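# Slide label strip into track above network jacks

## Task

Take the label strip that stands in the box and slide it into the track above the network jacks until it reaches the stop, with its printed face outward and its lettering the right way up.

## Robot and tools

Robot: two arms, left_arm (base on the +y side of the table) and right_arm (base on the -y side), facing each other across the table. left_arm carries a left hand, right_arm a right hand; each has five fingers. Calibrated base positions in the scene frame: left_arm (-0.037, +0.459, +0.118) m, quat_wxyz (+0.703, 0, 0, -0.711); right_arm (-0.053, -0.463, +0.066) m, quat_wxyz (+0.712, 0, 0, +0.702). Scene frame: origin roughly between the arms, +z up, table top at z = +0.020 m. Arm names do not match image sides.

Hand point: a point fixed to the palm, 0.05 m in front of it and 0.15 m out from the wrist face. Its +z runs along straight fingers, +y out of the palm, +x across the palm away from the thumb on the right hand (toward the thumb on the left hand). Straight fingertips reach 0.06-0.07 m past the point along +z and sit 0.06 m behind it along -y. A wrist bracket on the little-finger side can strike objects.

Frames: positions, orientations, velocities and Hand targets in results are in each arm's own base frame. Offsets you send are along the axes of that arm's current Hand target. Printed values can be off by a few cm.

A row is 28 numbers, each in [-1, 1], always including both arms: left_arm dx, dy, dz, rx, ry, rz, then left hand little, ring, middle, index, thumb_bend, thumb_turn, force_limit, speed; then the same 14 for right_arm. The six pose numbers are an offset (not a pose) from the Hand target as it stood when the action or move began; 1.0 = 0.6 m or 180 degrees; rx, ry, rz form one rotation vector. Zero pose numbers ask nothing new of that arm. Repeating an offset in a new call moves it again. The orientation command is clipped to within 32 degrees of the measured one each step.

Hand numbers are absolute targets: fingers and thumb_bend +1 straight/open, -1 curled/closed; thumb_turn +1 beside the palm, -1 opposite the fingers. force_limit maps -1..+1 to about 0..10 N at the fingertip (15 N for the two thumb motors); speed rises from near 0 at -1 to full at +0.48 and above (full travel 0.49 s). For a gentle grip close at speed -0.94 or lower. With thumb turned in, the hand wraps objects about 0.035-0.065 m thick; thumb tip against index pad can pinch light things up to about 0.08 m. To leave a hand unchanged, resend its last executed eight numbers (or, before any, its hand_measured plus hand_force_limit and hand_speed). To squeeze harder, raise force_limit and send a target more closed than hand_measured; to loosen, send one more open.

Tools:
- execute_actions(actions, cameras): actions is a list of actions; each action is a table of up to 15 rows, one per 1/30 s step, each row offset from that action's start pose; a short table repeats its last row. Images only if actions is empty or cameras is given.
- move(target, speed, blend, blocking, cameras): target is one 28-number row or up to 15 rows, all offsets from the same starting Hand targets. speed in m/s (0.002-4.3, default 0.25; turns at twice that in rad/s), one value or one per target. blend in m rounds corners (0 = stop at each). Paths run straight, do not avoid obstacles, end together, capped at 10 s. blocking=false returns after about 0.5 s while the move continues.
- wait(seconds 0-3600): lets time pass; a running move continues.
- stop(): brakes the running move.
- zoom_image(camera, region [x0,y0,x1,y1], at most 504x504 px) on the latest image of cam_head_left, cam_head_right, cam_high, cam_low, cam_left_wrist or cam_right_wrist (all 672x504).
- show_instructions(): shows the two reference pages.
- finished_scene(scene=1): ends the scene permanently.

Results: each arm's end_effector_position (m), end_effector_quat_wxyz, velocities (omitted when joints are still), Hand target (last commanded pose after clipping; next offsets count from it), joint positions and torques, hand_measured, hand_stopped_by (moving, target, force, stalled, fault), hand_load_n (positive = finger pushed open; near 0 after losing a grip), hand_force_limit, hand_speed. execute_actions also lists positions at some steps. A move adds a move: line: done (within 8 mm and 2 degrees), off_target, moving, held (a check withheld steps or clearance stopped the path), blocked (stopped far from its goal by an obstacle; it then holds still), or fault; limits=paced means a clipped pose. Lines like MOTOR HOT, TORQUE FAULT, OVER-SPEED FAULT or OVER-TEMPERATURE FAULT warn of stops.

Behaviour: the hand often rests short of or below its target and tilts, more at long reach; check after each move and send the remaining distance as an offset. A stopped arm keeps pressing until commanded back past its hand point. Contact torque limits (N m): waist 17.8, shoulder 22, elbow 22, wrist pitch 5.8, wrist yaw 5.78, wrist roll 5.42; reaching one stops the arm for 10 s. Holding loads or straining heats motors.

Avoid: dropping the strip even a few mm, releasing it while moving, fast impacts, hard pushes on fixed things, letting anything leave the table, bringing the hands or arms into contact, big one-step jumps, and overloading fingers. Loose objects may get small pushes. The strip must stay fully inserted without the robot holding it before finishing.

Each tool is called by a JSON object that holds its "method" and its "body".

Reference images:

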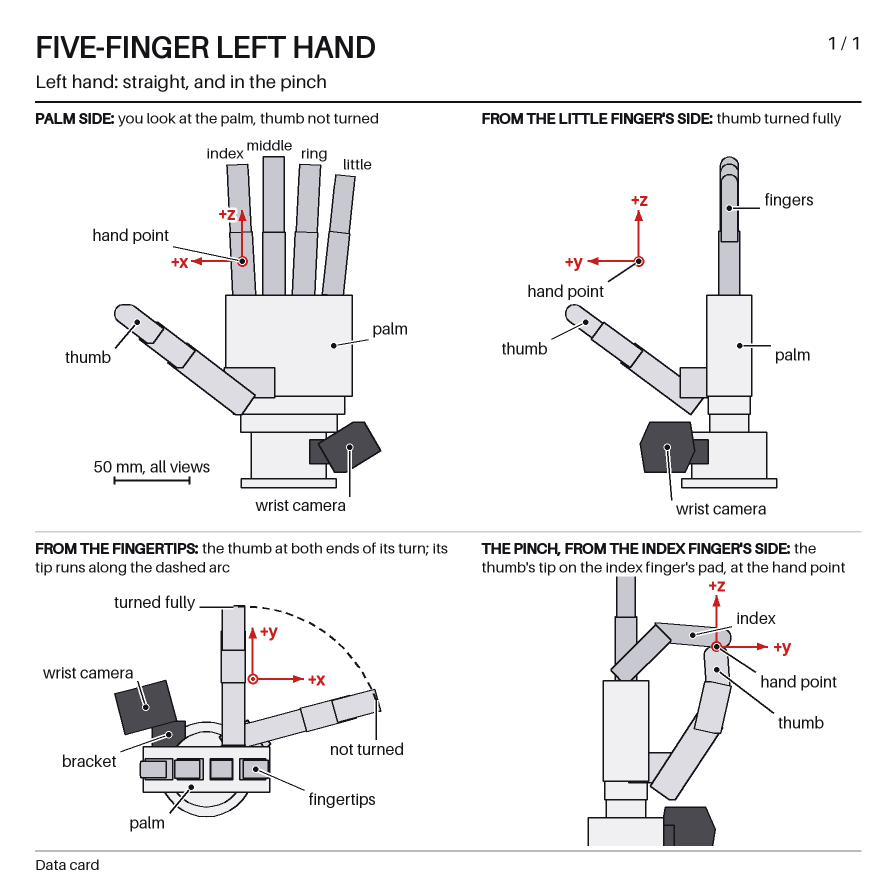

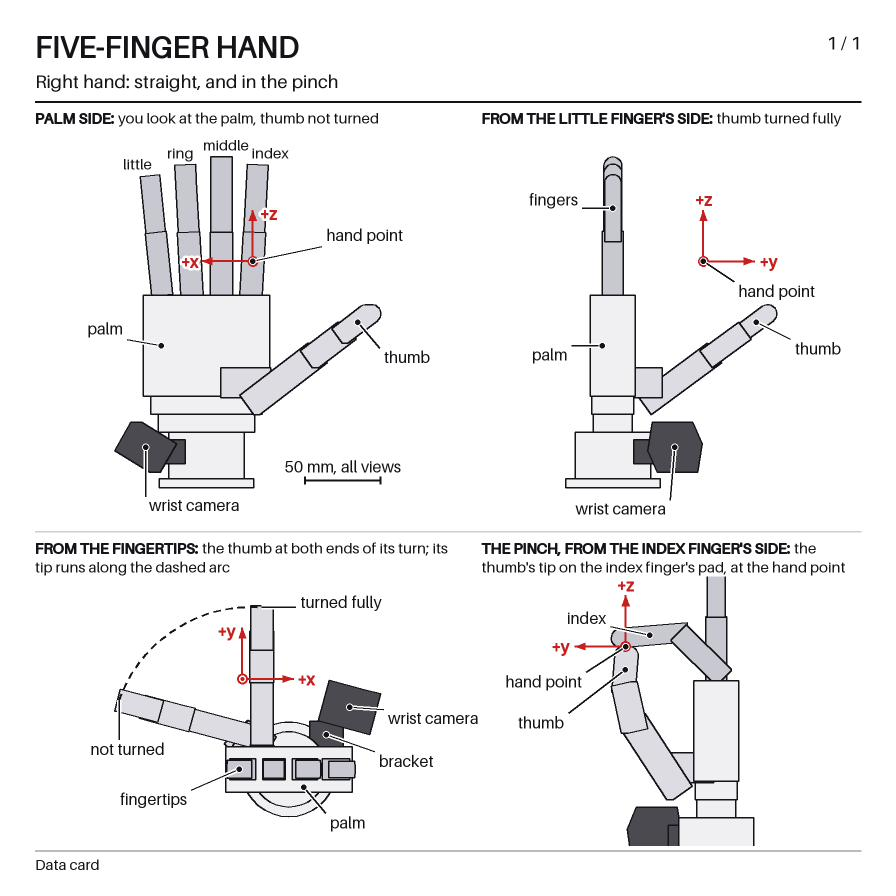

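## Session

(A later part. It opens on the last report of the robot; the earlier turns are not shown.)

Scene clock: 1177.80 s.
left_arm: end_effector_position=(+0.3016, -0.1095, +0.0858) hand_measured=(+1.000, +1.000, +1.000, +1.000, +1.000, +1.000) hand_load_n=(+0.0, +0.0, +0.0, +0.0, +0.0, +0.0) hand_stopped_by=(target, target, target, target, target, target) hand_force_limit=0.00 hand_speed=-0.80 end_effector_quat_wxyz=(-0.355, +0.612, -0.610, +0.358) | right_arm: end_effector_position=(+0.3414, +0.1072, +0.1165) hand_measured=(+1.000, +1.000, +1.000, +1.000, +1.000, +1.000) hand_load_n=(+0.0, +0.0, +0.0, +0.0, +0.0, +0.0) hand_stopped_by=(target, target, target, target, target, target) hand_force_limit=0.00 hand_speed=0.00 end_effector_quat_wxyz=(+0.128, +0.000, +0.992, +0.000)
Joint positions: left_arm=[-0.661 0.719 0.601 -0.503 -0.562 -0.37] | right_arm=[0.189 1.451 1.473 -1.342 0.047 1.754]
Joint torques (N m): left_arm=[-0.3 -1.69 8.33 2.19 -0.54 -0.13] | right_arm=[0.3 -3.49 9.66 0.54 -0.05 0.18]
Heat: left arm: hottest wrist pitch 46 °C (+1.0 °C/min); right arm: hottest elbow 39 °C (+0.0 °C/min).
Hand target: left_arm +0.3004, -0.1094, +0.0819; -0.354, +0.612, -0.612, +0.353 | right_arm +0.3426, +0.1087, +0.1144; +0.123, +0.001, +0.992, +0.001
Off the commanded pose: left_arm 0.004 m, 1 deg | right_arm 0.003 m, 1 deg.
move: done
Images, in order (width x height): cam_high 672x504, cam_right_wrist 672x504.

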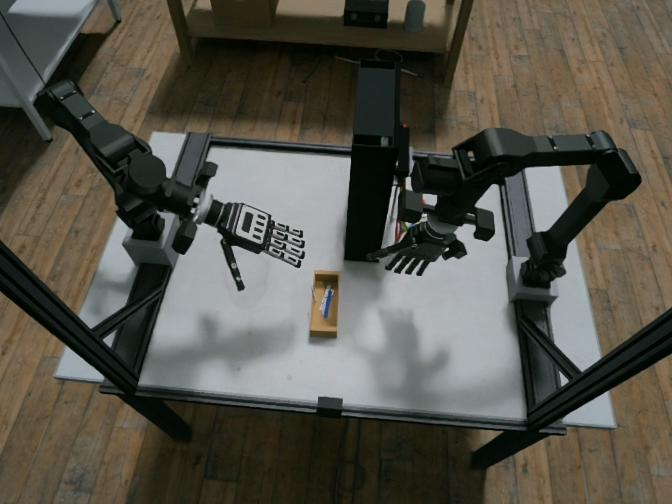

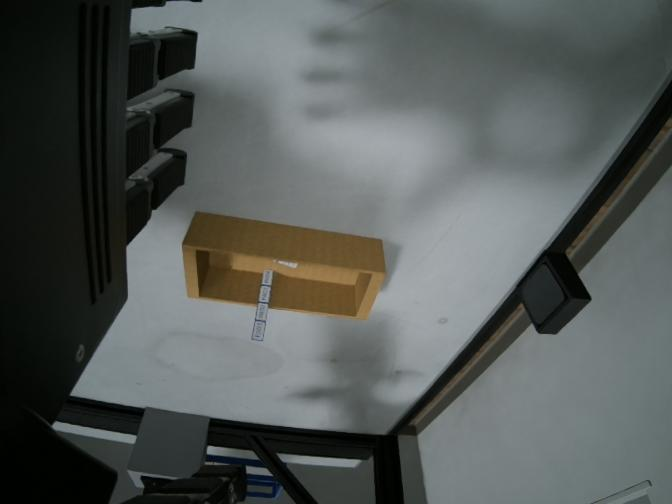

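{"method": "move", "body": {"target": [[0,0,0,0,0,0,1,1,1,-0.33,0.8,-0.65,0,0,0,0,0,0,0,0,1,1,1,1,1,1,0,0],[0,0,0,0,0,0,1,1,1,-0.33,0.32,-0.65,0,-0.5,0,0,0,0,0,0,1,1,1,1,1,1,0,0]], "cameras": ["cam_left_wrist","cam_right_wrist"]}}

Scene clock: 1368.43 s.
left_arm: end_effector_position=(+0.3016, -0.1095, +0.0858) hand_measured=(+1.000, +1.000, +1.000, -0.330, +0.320, -0.650) hand_load_n=(-0.5, +0.0, +0.0, +0.0, +0.0, +0.0) hand_stopped_by=(target, target, target, target, target, target) hand_force_limit=0.00 hand_speed=-0.50 end_effector_quat_wxyz=(-0.355, +0.612, -0.610, +0.358) | right_arm: end_effector_position=(+0.3414, +0.1072, +0.1165) hand_measured=(+1.000, +1.000, +1.000, +1.000, +1.000, +1.000) hand_load_n=(+0.0, +0.0, +0.0, +0.0, +0.0, +0.0) hand_stopped_by=(target, target, target, target, target, target) hand_force_limit=0.00 hand_speed=0.00 end_effector_quat_wxyz=(+0.128, +0.000, +0.992, +0.000)
Joint positions: left_arm=[-0.661 0.719 0.601 -0.504 -0.562 -0.371] | right_arm=[0.189 1.451 1.473 -1.342 0.047 1.754]
Joint torques (N m): left_arm=[-0.3 -1.7 8.38 2.19 -0.56 -0.1] | right_arm=[0.24 -3.68 9.64 0.55 -0.01 0.16]
Heat: left arm: hottest wrist pitch 51 °C (+2.0 °C/min); right arm: hottest elbow 41 °C (+1.0 °C/min). Fold the left arm in close to its base, or ease its load, before you think long.
Hand target: left_arm +0.3004, -0.1094, +0.0819; -0.354, +0.612, -0.612, +0.353 | right_arm +0.3426, +0.1087, +0.1144; +0.123, +0.001, +0.992, +0.001
Off the commanded pose: left_arm 0.004 m, 1 deg | right_arm 0.003 m, 1 deg.
MOTOR HOT: joint 4 (wrist pitch) of the left arm now reports 51 °C; the controller stops that arm at 95 °C. To cool a motor, set the load down, stop pushing, or move to a pose that needs little force.
move: done

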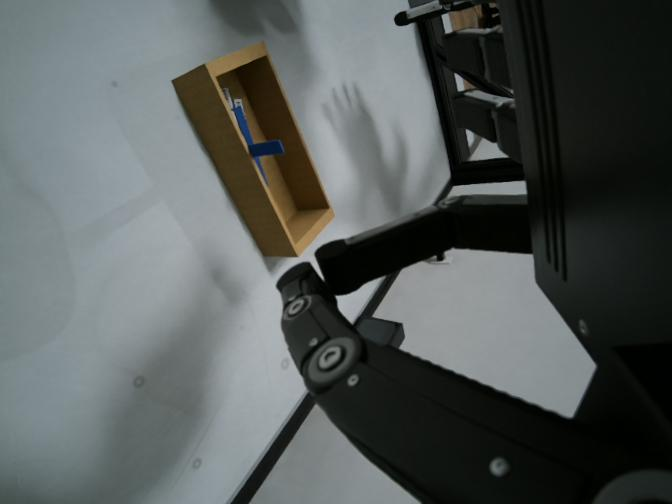

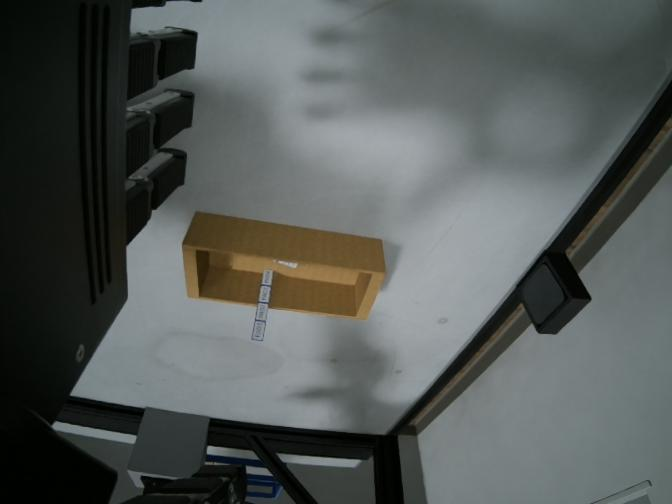

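{"method": "zoom_image", "body": {"camera": "cam_left_wrist", "region": [250, 220, 400, 330]}}

Scaled by 3.360 from the camera's image (finer frame: 960x720).

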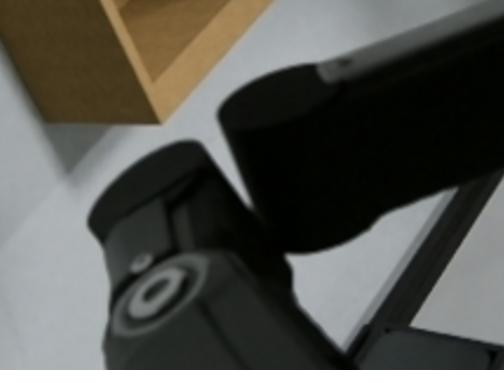

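{"method": "move", "body": {"target": [[-0.0183,-0.01,0.2058,-0.0139,-0.0289,-0.0167,1,1,1,0,0.7,-0.78,0,0,0.0645,0,-0.017,0,0,0,1,1,1,1,1,1,0,0]], "speed": 0.1, "cameras": ["cam_left_wrist","cam_right_wrist","cam_high"]}}

Scene clock: 1508.53 s.
left_arm: end_effector_position=(+0.4076, -0.0981, +0.0253) hand_measured=(+1.000, +1.000, +1.000, +0.000, +0.700, -0.780) hand_load_n=(+0.0, +0.0, +0.0, +0.0, +0.0, +0.0) hand_stopped_by=(target, target, target, target, target, target) hand_force_limit=0.00 hand_speed=0.00 end_effector_quat_wxyz=(-0.358, +0.651, -0.586, +0.322) | right_arm: end_effector_position=(+0.3067, +0.1092, +0.1176) hand_measured=(+1.000, +1.000, +1.000, +1.000, +1.000, +1.000) hand_load_n=(+0.0, +0.0, +0.0, +0.0, +0.0, +0.0) hand_stopped_by=(target, target, target, target, target, target) hand_force_limit=0.00 hand_speed=0.00 end_effector_quat_wxyz=(+0.126, +0.000, +0.992, +0.002)
Joint positions: left_arm=[-0.391 1.278 0.639 0.013 -0.415 -0.282] | right_arm=[0.225 1.332 1.383 -1.374 0.052 1.789]
Joint torques (N m): left_arm=[0.34 -5.34 9.54 2.61 -0.28 0.1] | right_arm=[0.38 -4.88 6.82 0.52 0.1 0.18]
Heat: left arm: hottest wrist pitch 54 °C (+1.0 °C/min); right arm: hottest elbow 41 °C (+0.0 °C/min). Fold the left arm in close to its base, or ease its load, before you think long.
Hand target: left_arm +0.4103, -0.0983, +0.0254; -0.358, +0.651, -0.587, +0.321 | right_arm +0.3025, +0.1087, +0.1147; +0.123, +0.001, +0.992, +0.001
Off the commanded pose: left_arm 0.003 m, 0 deg | right_arm 0.005 m, 0 deg.
MOTOR HOT: still on. Joint 4 (wrist pitch) of the left arm now reports 54 °C.
move: done
Images, in order (width x height): cam_high 672x504, cam_left_wrist 672x504, cam_right_wrist 672x504.

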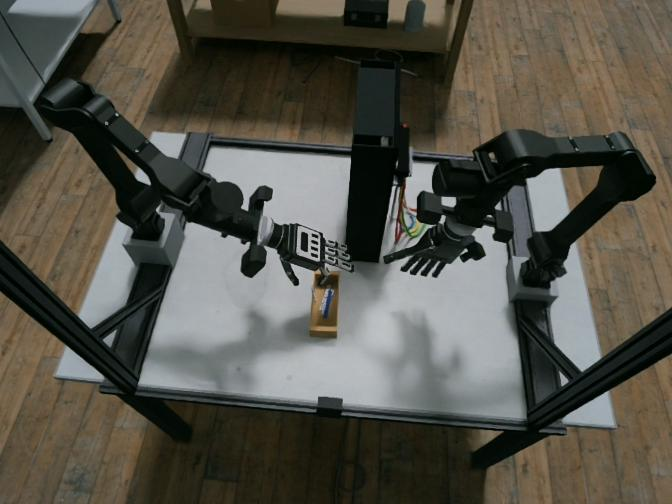

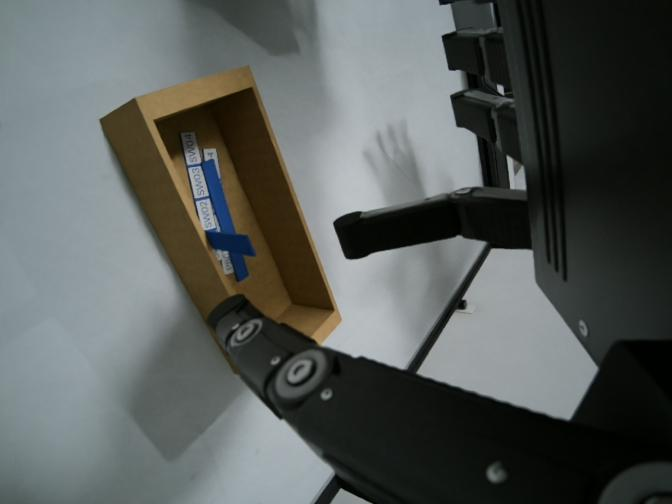

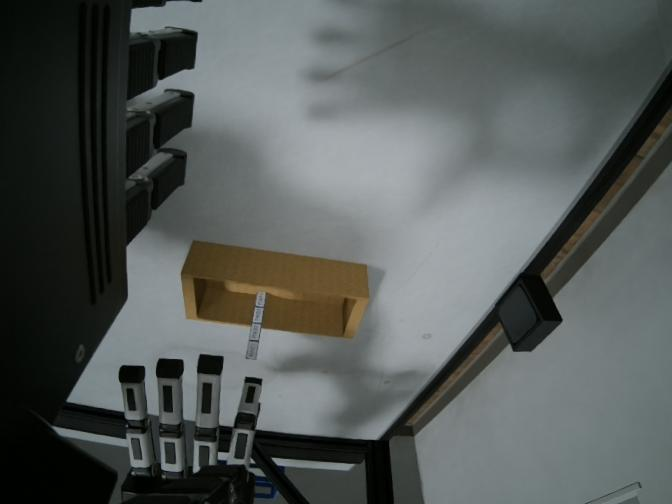

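{"method": "move", "body": {"target": [[0.0018,0.0333,0.0407,0,0,0,1,1,1,0,0.7,-0.78,0,0,0,0,0,0,0,0,1,1,1,1,1,1,0,0]], "speed": 0.06, "cameras": ["cam_left_wrist","cam_right_wrist"]}}

{"method": "zoom_image", "body": {"camera": "cam_left_wrist", "region": [150, 150, 390, 330]}}

{"method": "zoom_image", "body": {"camera": "cam_right_wrist", "region": [170, 240, 330, 420]}}

Scene clock: 1567.57 s.
left_arm: end_effector_position=(+0.4242, -0.1010, +0.0052) hand_measured=(+1.000, +1.000, +1.000, +0.000, +0.700, -0.780) hand_load_n=(+0.0, +0.0, +0.0, +0.0, +0.0, +0.0) hand_stopped_by=(target, target, target, target, target, target) hand_force_limit=0.00 hand_speed=0.00 end_effector_quat_wxyz=(-0.362, +0.649, -0.582, +0.330) | right_arm: end_effector_position=(+0.3067, +0.1092, +0.1176) hand_measured=(+1.000, +1.000, +1.000, +1.000, +1.000, +1.000) hand_load_n=(-0.5, +0.0, +0.0, +0.0, +0.0, +0.0) hand_stopped_by=(target, target, target, target, target, target) hand_force_limit=0.00 hand_speed=0.00 end_effector_quat_wxyz=(+0.126, +0.000, +0.992, +0.002)
Joint positions: left_arm=[-0.376 1.386 0.605 0.18 -0.402 -0.272] | right_arm=[0.225 1.332 1.383 -1.374 0.052 1.789]
Joint torques (N m): left_arm=[0.4 -5.99 6.86 2.65 -0.28 0.09] | right_arm=[0.35 -5.08 6.88 0.56 0.11 0.24]
Heat: left arm: hottest wrist pitch 60 °C (+6.0 °C/min); right arm: hottest elbow 39 °C (-2.0 °C/min). Fold the left arm in close to its base, or ease its load, before you think long.
Hand target: left_arm +0.4203, -0.0984, -0.0045; -0.358, +0.651, -0.587, +0.321 | right_arm +0.3025, +0.1087, +0.1147; +0.123, +0.001, +0.992, +0.001
Off the commanded pose: left_arm 0.011 m, 1 deg | right_arm 0.005 m, 0 deg.
MOTOR HOT: still on. Joint 4 (wrist pitch) of the left arm now reports 60 °C.
move: off_target (left_arm)

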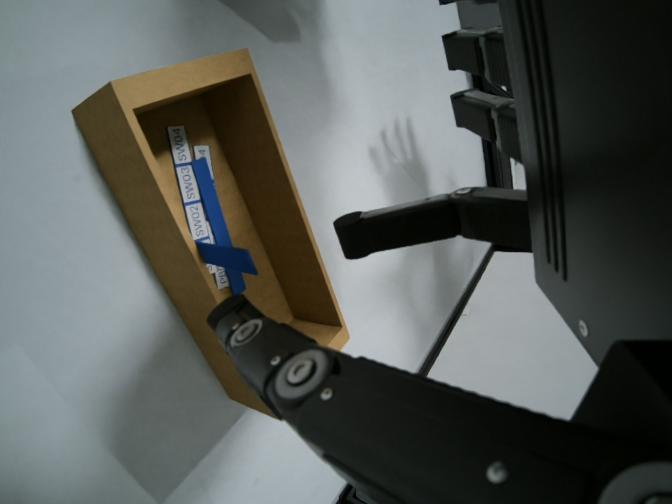

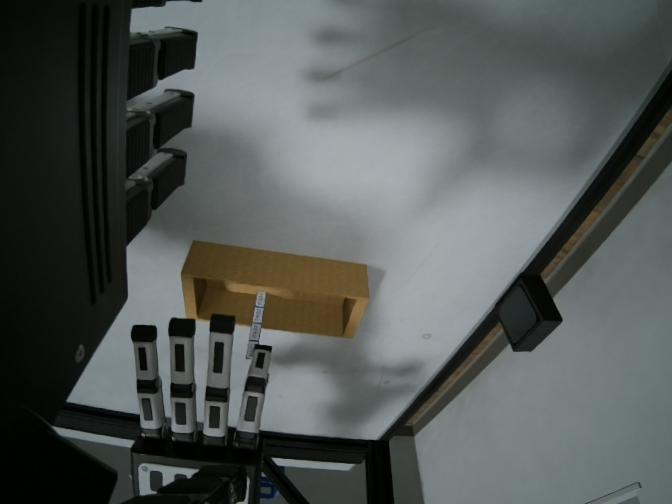

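Scaled by 2.100 from the camera's image (finer frame: 960x720).

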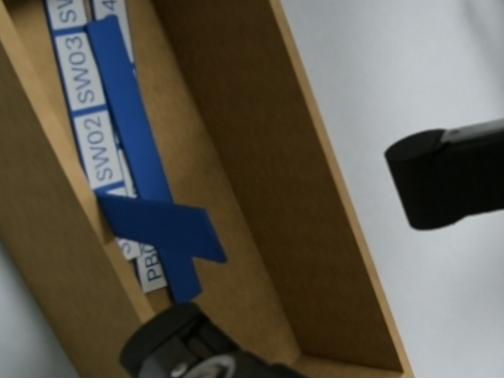

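Scaled by 2.800 from the camera's image (finer frame: 960x720).

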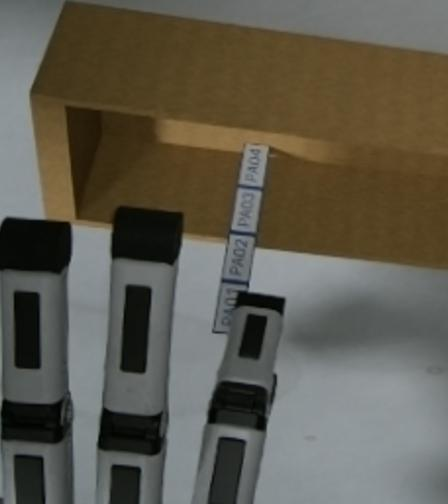

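{"method": "move", "body": {"target": [[-0.0065,0.0185,0.0128,0,0,0,1,1,1,0,0.7,-0.78,0,0,0,0,0,0,0,0,1,1,1,1,1,1,0,0]], "speed": 0.06, "cameras": ["cam_left_wrist","cam_right_wrist"]}}

{"method": "zoom_image", "body": {"camera": "cam_left_wrist", "region": [150, 150, 390, 330]}}

{"method": "zoom_image", "body": {"camera": "cam_right_wrist", "region": [170, 240, 330, 420]}}

Scene clock: 1646.23 s.
left_arm: end_effector_position=(+0.4247, -0.0968, -0.0086) hand_measured=(+1.000, +1.000, +1.000, +0.000, +0.700, -0.780) hand_load_n=(+0.0, +0.0, +0.0, +0.0, +0.0, +0.0) hand_stopped_by=(target, target, target, target, target, target) hand_force_limit=0.00 hand_speed=0.00 end_effector_quat_wxyz=(-0.362, +0.650, -0.582, +0.330) | right_arm: end_effector_position=(+0.3067, +0.1092, +0.1176) hand_measured=(+1.000, +1.000, +1.000, +1.000, +1.000, +1.000) hand_load_n=(+0.0, +0.0, +0.0, +0.0, +0.0, +0.0) hand_stopped_by=(target, target, target, target, target, target) hand_force_limit=0.00 hand_speed=0.00 end_effector_quat_wxyz=(+0.126, +0.000, +0.992, +0.002)
Joint positions: left_arm=[-0.36 1.421 0.566 0.257 -0.389 -0.262] | right_arm=[0.225 1.332 1.383 -1.374 0.052 1.789]
Joint torques (N m): left_arm=[0.39 -6.14 6.64 2.64 -0.26 0.1] | right_arm=[0.27 -4.84 6.68 0.56 0.09 0.23]
Heat: left arm: hottest wrist pitch 56 °C (+0.0 °C/min); right arm: hottest elbow 39 °C (+0.0 °C/min). Fold the left arm in close to its base, or ease its load, before you think long.
Hand target: left_arm +0.4204, -0.0943, -0.0180; -0.359, +0.651, -0.587, +0.321 | right_arm +0.3025, +0.1087, +0.1147; +0.123, +0.001, +0.992, +0.001
Off the commanded pose: left_arm 0.011 m, 1 deg | right_arm 0.005 m, 0 deg.
MOTOR HOT: still on. Joint 4 (wrist pitch) of the left arm now reports 56 °C.
move: off_target (left_arm)

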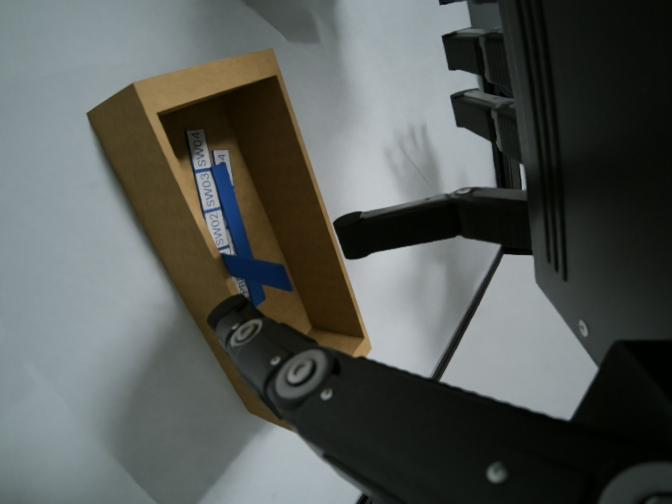

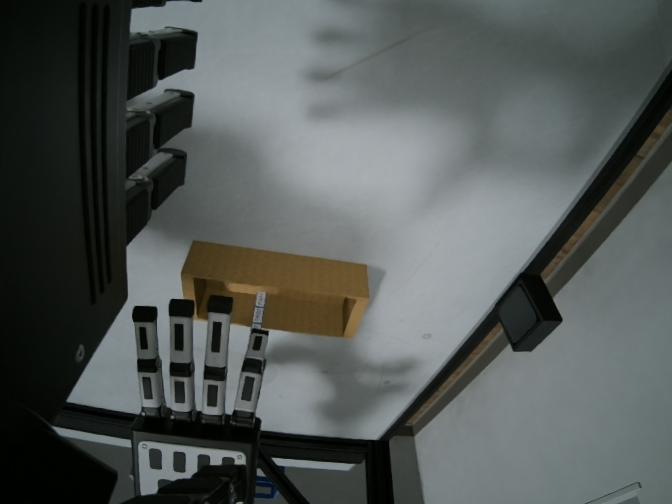

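Scaled by 2.100 from the camera's image (finer frame: 960x720).

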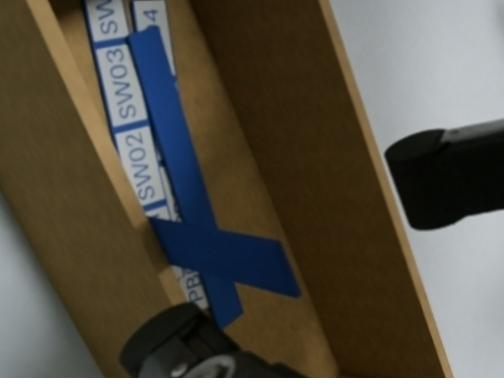

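Scaled by 2.800 from the camera's image (finer frame: 960x720).

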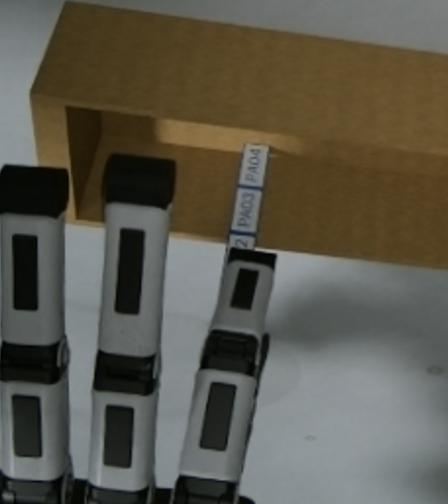

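{"method": "move", "body": {"target": [[-0.004,0.0202,0.0053,0,0,0,1,1,1,0,0.7,-0.78,0,0,0,0,0,0,0,0,1,1,1,1,1,1,0,0]], "speed": 0.06, "cameras": ["cam_left_wrist","cam_right_wrist"]}}

{"method": "zoom_image", "body": {"camera": "cam_left_wrist", "region": [200, 180, 400, 330]}}

{"method": "zoom_image", "body": {"camera": "cam_right_wrist", "region": [200, 260, 320, 380]}}

Scene clock: 1690.97 s.
left_arm: end_effector_position=(+0.4208, -0.0950, -0.0209) hand_measured=(+1.000, +1.000, +1.000, +0.000, +0.700, -0.780) hand_load_n=(+0.0, +0.0, +0.0, +0.0, +0.0, +0.0) hand_stopped_by=(target, target, target, target, target, target) hand_force_limit=0.00 hand_speed=0.00 end_effector_quat_wxyz=(-0.362, +0.650, -0.582, +0.330) | right_arm: end_effector_position=(+0.3067, +0.1092, +0.1176) hand_measured=(+1.000, +1.000, +1.000, +1.000, +1.000, +1.000) hand_load_n=(+0.0, +0.0, +0.0, +0.0, +0.0, +0.0) hand_stopped_by=(target, target, target, target, target, target) hand_force_limit=0.00 hand_speed=0.00 end_effector_quat_wxyz=(+0.126, +0.000, +0.992, +0.002)
Joint positions: left_arm=[-0.358 1.442 0.523 0.321 -0.388 -0.261] | right_arm=[0.225 1.332 1.383 -1.374 0.052 1.789]
Joint torques (N m): left_arm=[0.32 -6.18 6.35 2.61 -0.26 0.13] | right_arm=[0.39 -5.07 6.86 0.56 0.08 0.19]
Heat: left arm: hottest wrist pitch 68 °C (+13.0 °C/min); right arm: hottest elbow 38 °C (-1.0 °C/min). Fold the left arm in close to its base, or ease its load, before you think long.
Hand target: left_arm +0.4163, -0.0923, -0.0300; -0.358, +0.651, -0.587, +0.321 | right_arm +0.3025, +0.1087, +0.1147; +0.123, +0.001, +0.992, +0.001
Off the commanded pose: left_arm 0.010 m, 1 deg | right_arm 0.005 m, 0 deg.
MOTOR HOT: still on. Joint 4 (wrist pitch) of the left arm now reports 68 °C.
move: off_target (left_arm)

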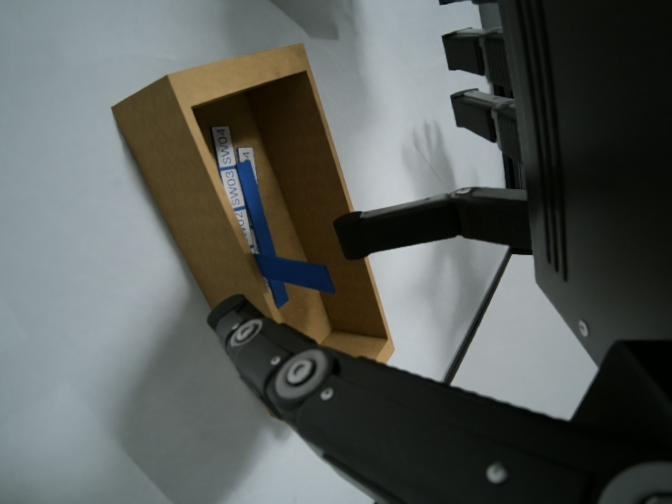

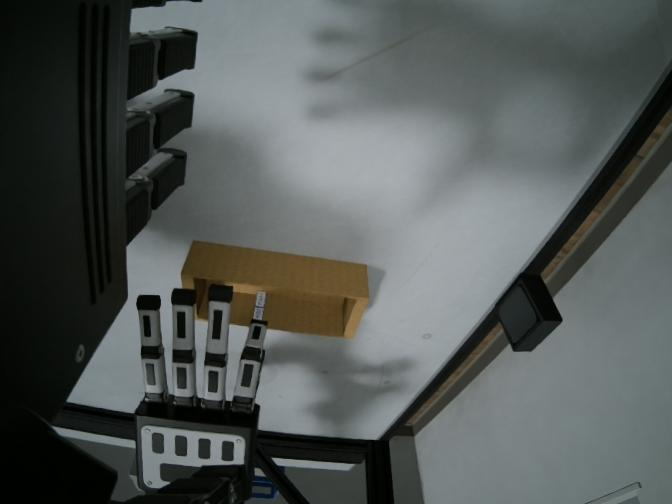

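Scaled by 2.520 from the camera's image (finer frame: 960x720).

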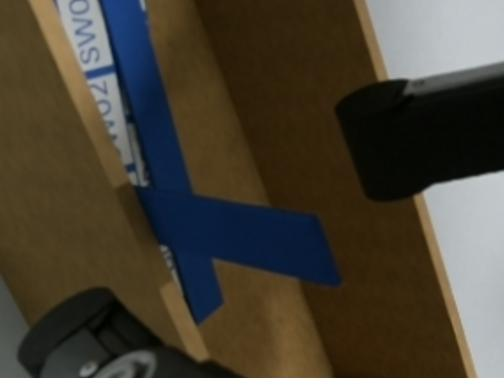

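Scaled by 4.200 from the camera's image (finer frame: 960x720).

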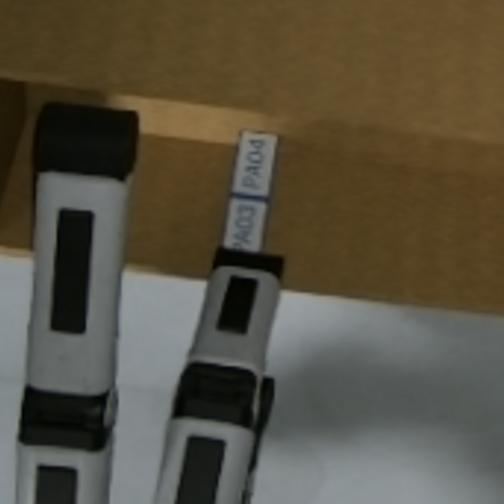

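{"method": "move", "body": {"target": [[-0.0015,0.0117,0.0095,0,0,0,1,1,1,0,0.7,-0.78,-0.4,-0.8,0,0,0,0,0,0,1,1,1,1,1,1,0,0],[-0.0015,0.0117,0.0095,0,0,0,1,1,1,0,0.34,-0.78,-0.4,-0.8,0,0,0,0,0,0,1,1,1,1,1,1,0,0]], "speed": 0.06, "cameras": ["cam_left_wrist","cam_right_wrist"]}}

{"method": "zoom_image", "body": {"camera": "cam_left_wrist", "region": [230, 200, 390, 320]}}

{"method": "zoom_image", "body": {"camera": "cam_right_wrist", "region": [200, 260, 320, 380]}}

Scene clock: 1745.60 s.
left_arm: end_effector_position=(+0.4217, -0.0939, -0.0301) hand_measured=(+1.000, +1.000, +1.000, +0.000, +0.340, -0.780) hand_load_n=(+0.0, +0.0, +0.0, +0.0, +0.0, +0.0) hand_stopped_by=(target, target, target, target, target, target) hand_force_limit=-0.40 hand_speed=-0.80 end_effector_quat_wxyz=(-0.362, +0.650, -0.582, +0.329) | right_arm: end_effector_position=(+0.3067, +0.1092, +0.1176) hand_measured=(+1.000, +1.000, +1.000, +1.000, +1.000, +1.000) hand_load_n=(+0.0, +0.0, -0.5, +0.0, +0.0, +0.0) hand_stopped_by=(target, target, target, target, target, target) hand_force_limit=0.00 hand_speed=0.00 end_effector_quat_wxyz=(+0.126, +0.000, +0.992, +0.002)
Joint positions: left_arm=[-0.353 1.477 0.505 0.375 -0.384 -0.257] | right_arm=[0.225 1.332 1.383 -1.374 0.052 1.789]
Joint torques (N m): left_arm=[0.39 -6.06 6.37 2.67 -0.26 0.13] | right_arm=[0.34 -4.9 6.79 0.54 0.08 0.2]
Heat: left arm: hottest wrist pitch 68 °C (+1.0 °C/min); right arm: hottest elbow 38 °C (+0.0 °C/min). Fold the left arm in close to its base, or ease its load, before you think long.
Hand target: left_arm +0.4171, -0.0912, -0.0391; -0.358, +0.651, -0.587, +0.321 | right_arm +0.3025, +0.1087, +0.1147; +0.123, +0.001, +0.992, +0.001
Off the commanded pose: left_arm 0.010 m, 1 deg | right_arm 0.005 m, 0 deg.
MOTOR HOT: still on. Joint 4 (wrist pitch) of the left arm now reports 68 °C.
move: off_target (left_arm); target 2's new numbers were sent with left_arm's hand 0.010 m and 1 deg from that target

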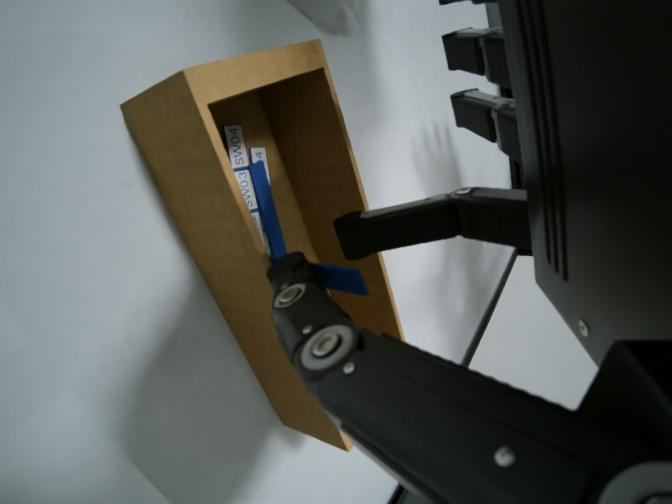

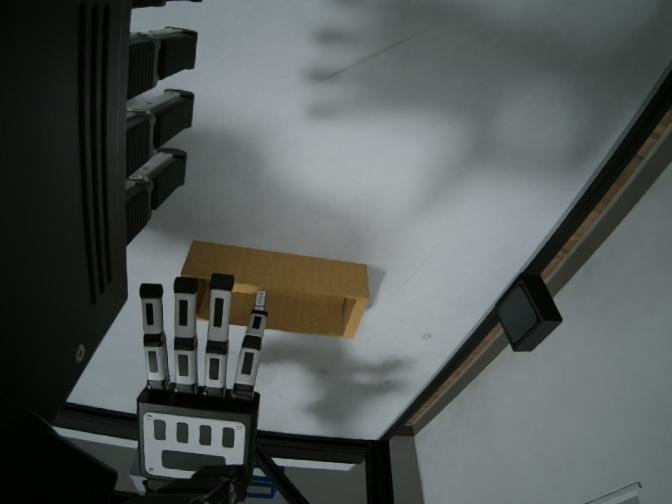

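Scaled by 3.150 from the camera's image (finer frame: 960x720).

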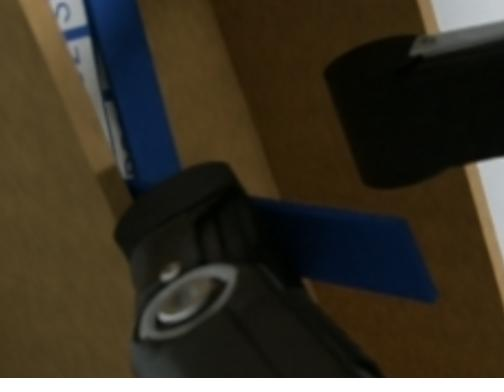

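Scaled by 4.200 from the camera's image (finer frame: 960x720).

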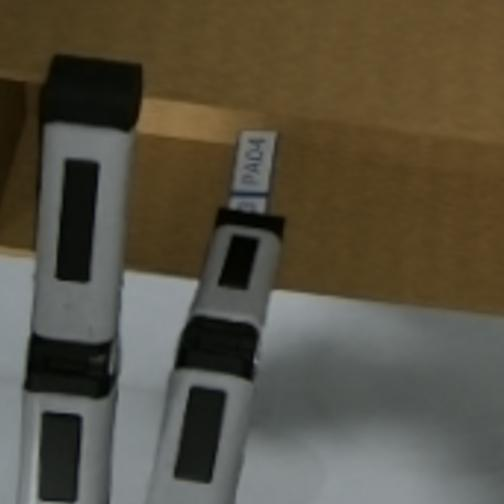

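{"method": "move", "body": {"target": [[0.0008,-0.013,0.0035,0,0,0,1,1,1,0,0.35,-0.67,-0.4,-0.8,0,0,0,0,0,0,1,1,1,1,1,1,0,0],[0.0008,-0.013,0.0035,0,0,0,1,1,1,0,0.22,-0.67,-0.4,-0.8,0,0,0,0,0,0,1,1,1,1,1,1,0,0]], "speed": 0.06, "cameras": ["cam_left_wrist","cam_right_wrist"]}}

{"method": "zoom_image", "body": {"camera": "cam_left_wrist", "region": [230, 200, 390, 320]}}

{"method": "zoom_image", "body": {"camera": "cam_right_wrist", "region": [200, 260, 320, 380]}}

Scene clock: 1800.53 s.
left_arm: end_effector_position=(+0.4219, -0.0915, -0.0315) hand_measured=(+1.000, +1.000, +1.000, +0.000, +0.220, -0.670) hand_load_n=(+0.0, +0.0, +0.0, +0.0, +0.0, +0.0) hand_stopped_by=(target, target, target, target, target, target) hand_force_limit=-0.40 hand_speed=-0.80 end_effector_quat_wxyz=(-0.359, +0.651, -0.585, +0.324) | right_arm: end_effector_position=(+0.3067, +0.1092, +0.1176) hand_measured=(+1.000, +1.000, +1.000, +1.000, +1.000, +1.000) hand_load_n=(+0.0, +0.0, +0.0, +0.0, +0.0, +0.0) hand_stopped_by=(target, target, target, target, target, target) hand_force_limit=0.00 hand_speed=0.00 end_effector_quat_wxyz=(+0.126, +0.000, +0.992, +0.002)
Joint positions: left_arm=[-0.343 1.481 0.517 0.354 -0.376 -0.252] | right_arm=[0.225 1.332 1.383 -1.374 0.052 1.789]
Joint torques (N m): left_arm=[0.38 -6.12 8.29 2.33 -0.26 0.1] | right_arm=[0.3 -5.09 6.79 0.55 0.08 0.2]
Heat: left arm: hottest wrist pitch 62 °C (-7.1 °C/min); right arm: hottest elbow 38 °C (+0.0 °C/min). Fold the left arm in close to its base, or ease its load, before you think long.
Hand target: left_arm +0.4232, -0.0911, -0.0335; -0.358, +0.651, -0.587, +0.321 | right_arm +0.3025, +0.1087, +0.1147; +0.123, +0.001, +0.992, +0.001
Off the commanded pose: left_arm 0.002 m, 0 deg | right_arm 0.005 m, 0 deg.
MOTOR HOT: still on. Joint 4 (wrist pitch) of the left arm now reports 62 °C.
move: done

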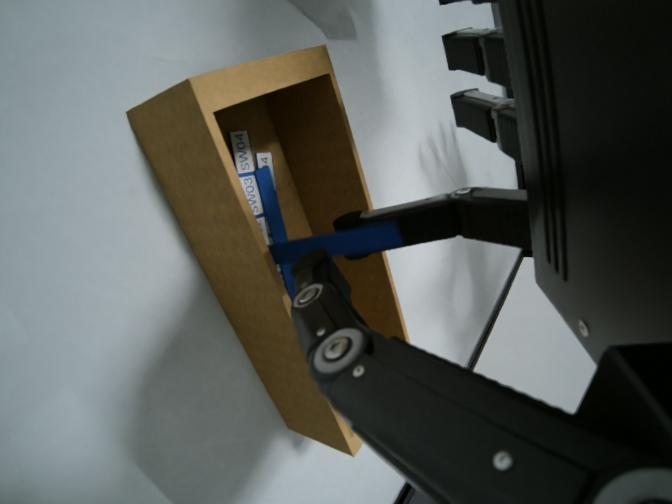

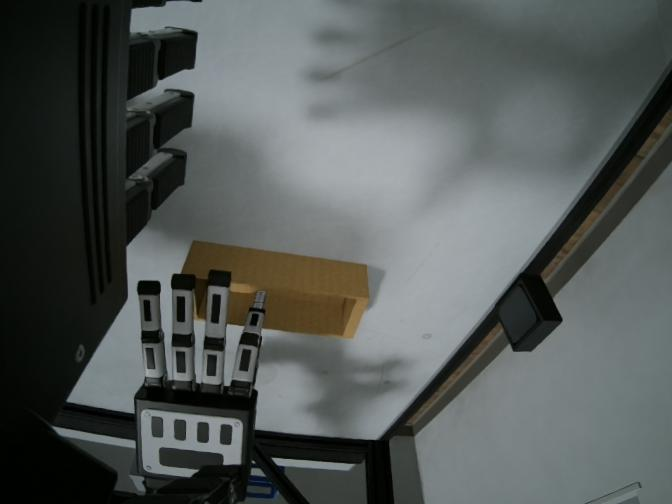

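Scaled by 3.150 from the camera's image (finer frame: 960x720).

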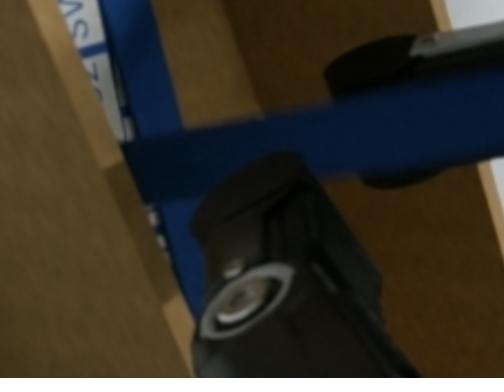

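Scaled by 4.200 from the camera's image (finer frame: 960x720).

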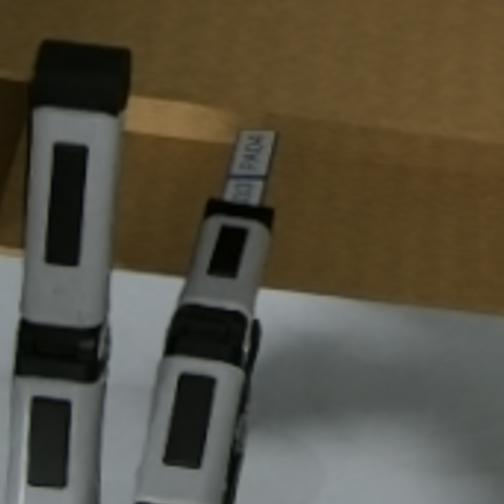

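{"method": "move", "body": {"target": [[0,0,0,0,0,0,1,1,1,-0.45,0.22,-0.67,-0.4,-0.9,0,0,0,0,0,0,1,1,1,1,1,1,0,0]], "speed": 0.06, "cameras": ["cam_left_wrist","cam_right_wrist"]}}

{"method": "zoom_image", "body": {"camera": "cam_left_wrist", "region": [230, 180, 430, 330]}}

{"method": "zoom_image", "body": {"camera": "cam_right_wrist", "region": [200, 260, 320, 380]}}

Scene clock: 1830.97 s.
left_arm: end_effector_position=(+0.4219, -0.0915, -0.0315) hand_measured=(+1.000, +1.000, +1.000, -0.288, +0.220, -0.670) hand_load_n=(+0.0, +0.0, +0.0, +3.5, +0.5, +0.0) hand_stopped_by=(target, target, target, force, target, target) hand_force_limit=-0.40 hand_speed=-0.90 end_effector_quat_wxyz=(-0.359, +0.651, -0.585, +0.324) | right_arm: end_effector_position=(+0.3067, +0.1092, +0.1176) hand_measured=(+1.000, +1.000, +1.000, +1.000, +1.000, +1.000) hand_load_n=(+0.0, +0.0, +0.0, +0.0, +0.0, +0.0) hand_stopped_by=(target, target, target, target, target, target) hand_force_limit=0.00 hand_speed=0.00 end_effector_quat_wxyz=(+0.126, +0.000, +0.992, +0.002)
Joint positions: left_arm=[-0.343 1.481 0.517 0.354 -0.376 -0.252] | right_arm=[0.225 1.332 1.383 -1.374 0.052 1.789]
Joint torques (N m): left_arm=[0.39 -6.24 8.37 2.31 -0.24 0.1] | right_arm=[0.37 -5 6.76 0.58 0.11 0.21]
Heat: left arm: hottest wrist pitch 58 °C (-5.0 °C/min); right arm: hottest elbow 38 °C (+0.0 °C/min). Fold the left arm in close to its base, or ease its load, before you think long.
Hand target: left_arm +0.4231, -0.0911, -0.0336; -0.358, +0.651, -0.587, +0.321 | right_arm +0.3025, +0.1087, +0.1147; +0.123, +0.001, +0.992, +0.001
Off the commanded pose: left_arm 0.002 m, 0 deg | right_arm 0.005 m, 0 deg.
MOTOR HOT: still on. Joint 4 (wrist pitch) of the left arm now reports 58 °C.
move: done

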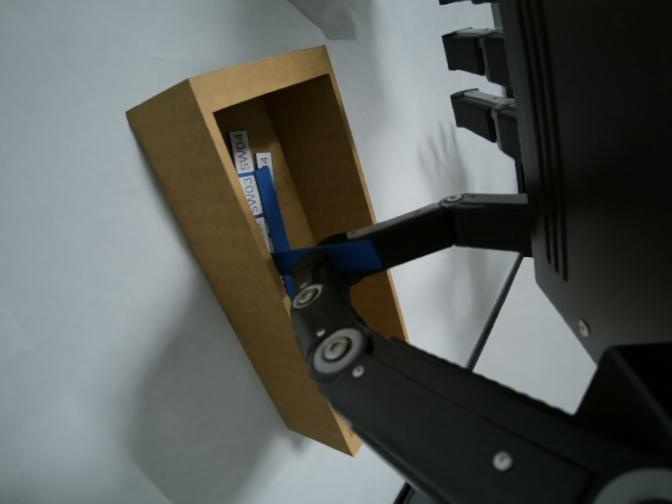

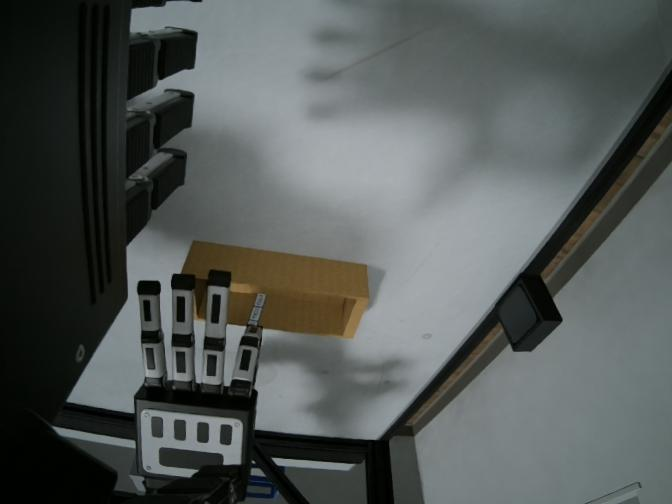

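Scaled by 2.520 from the camera's image (finer frame: 960x720).

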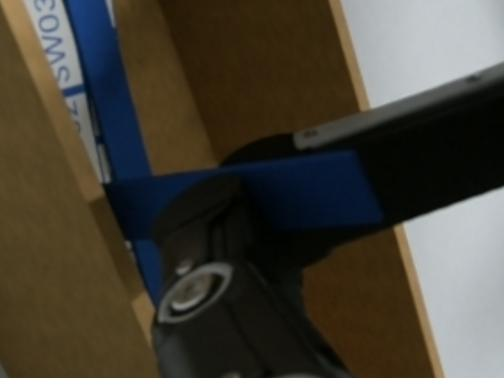

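Scaled by 4.200 from the camera's image (finer frame: 960x720).

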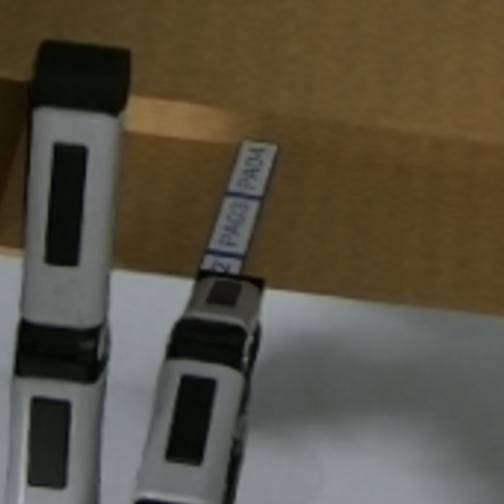

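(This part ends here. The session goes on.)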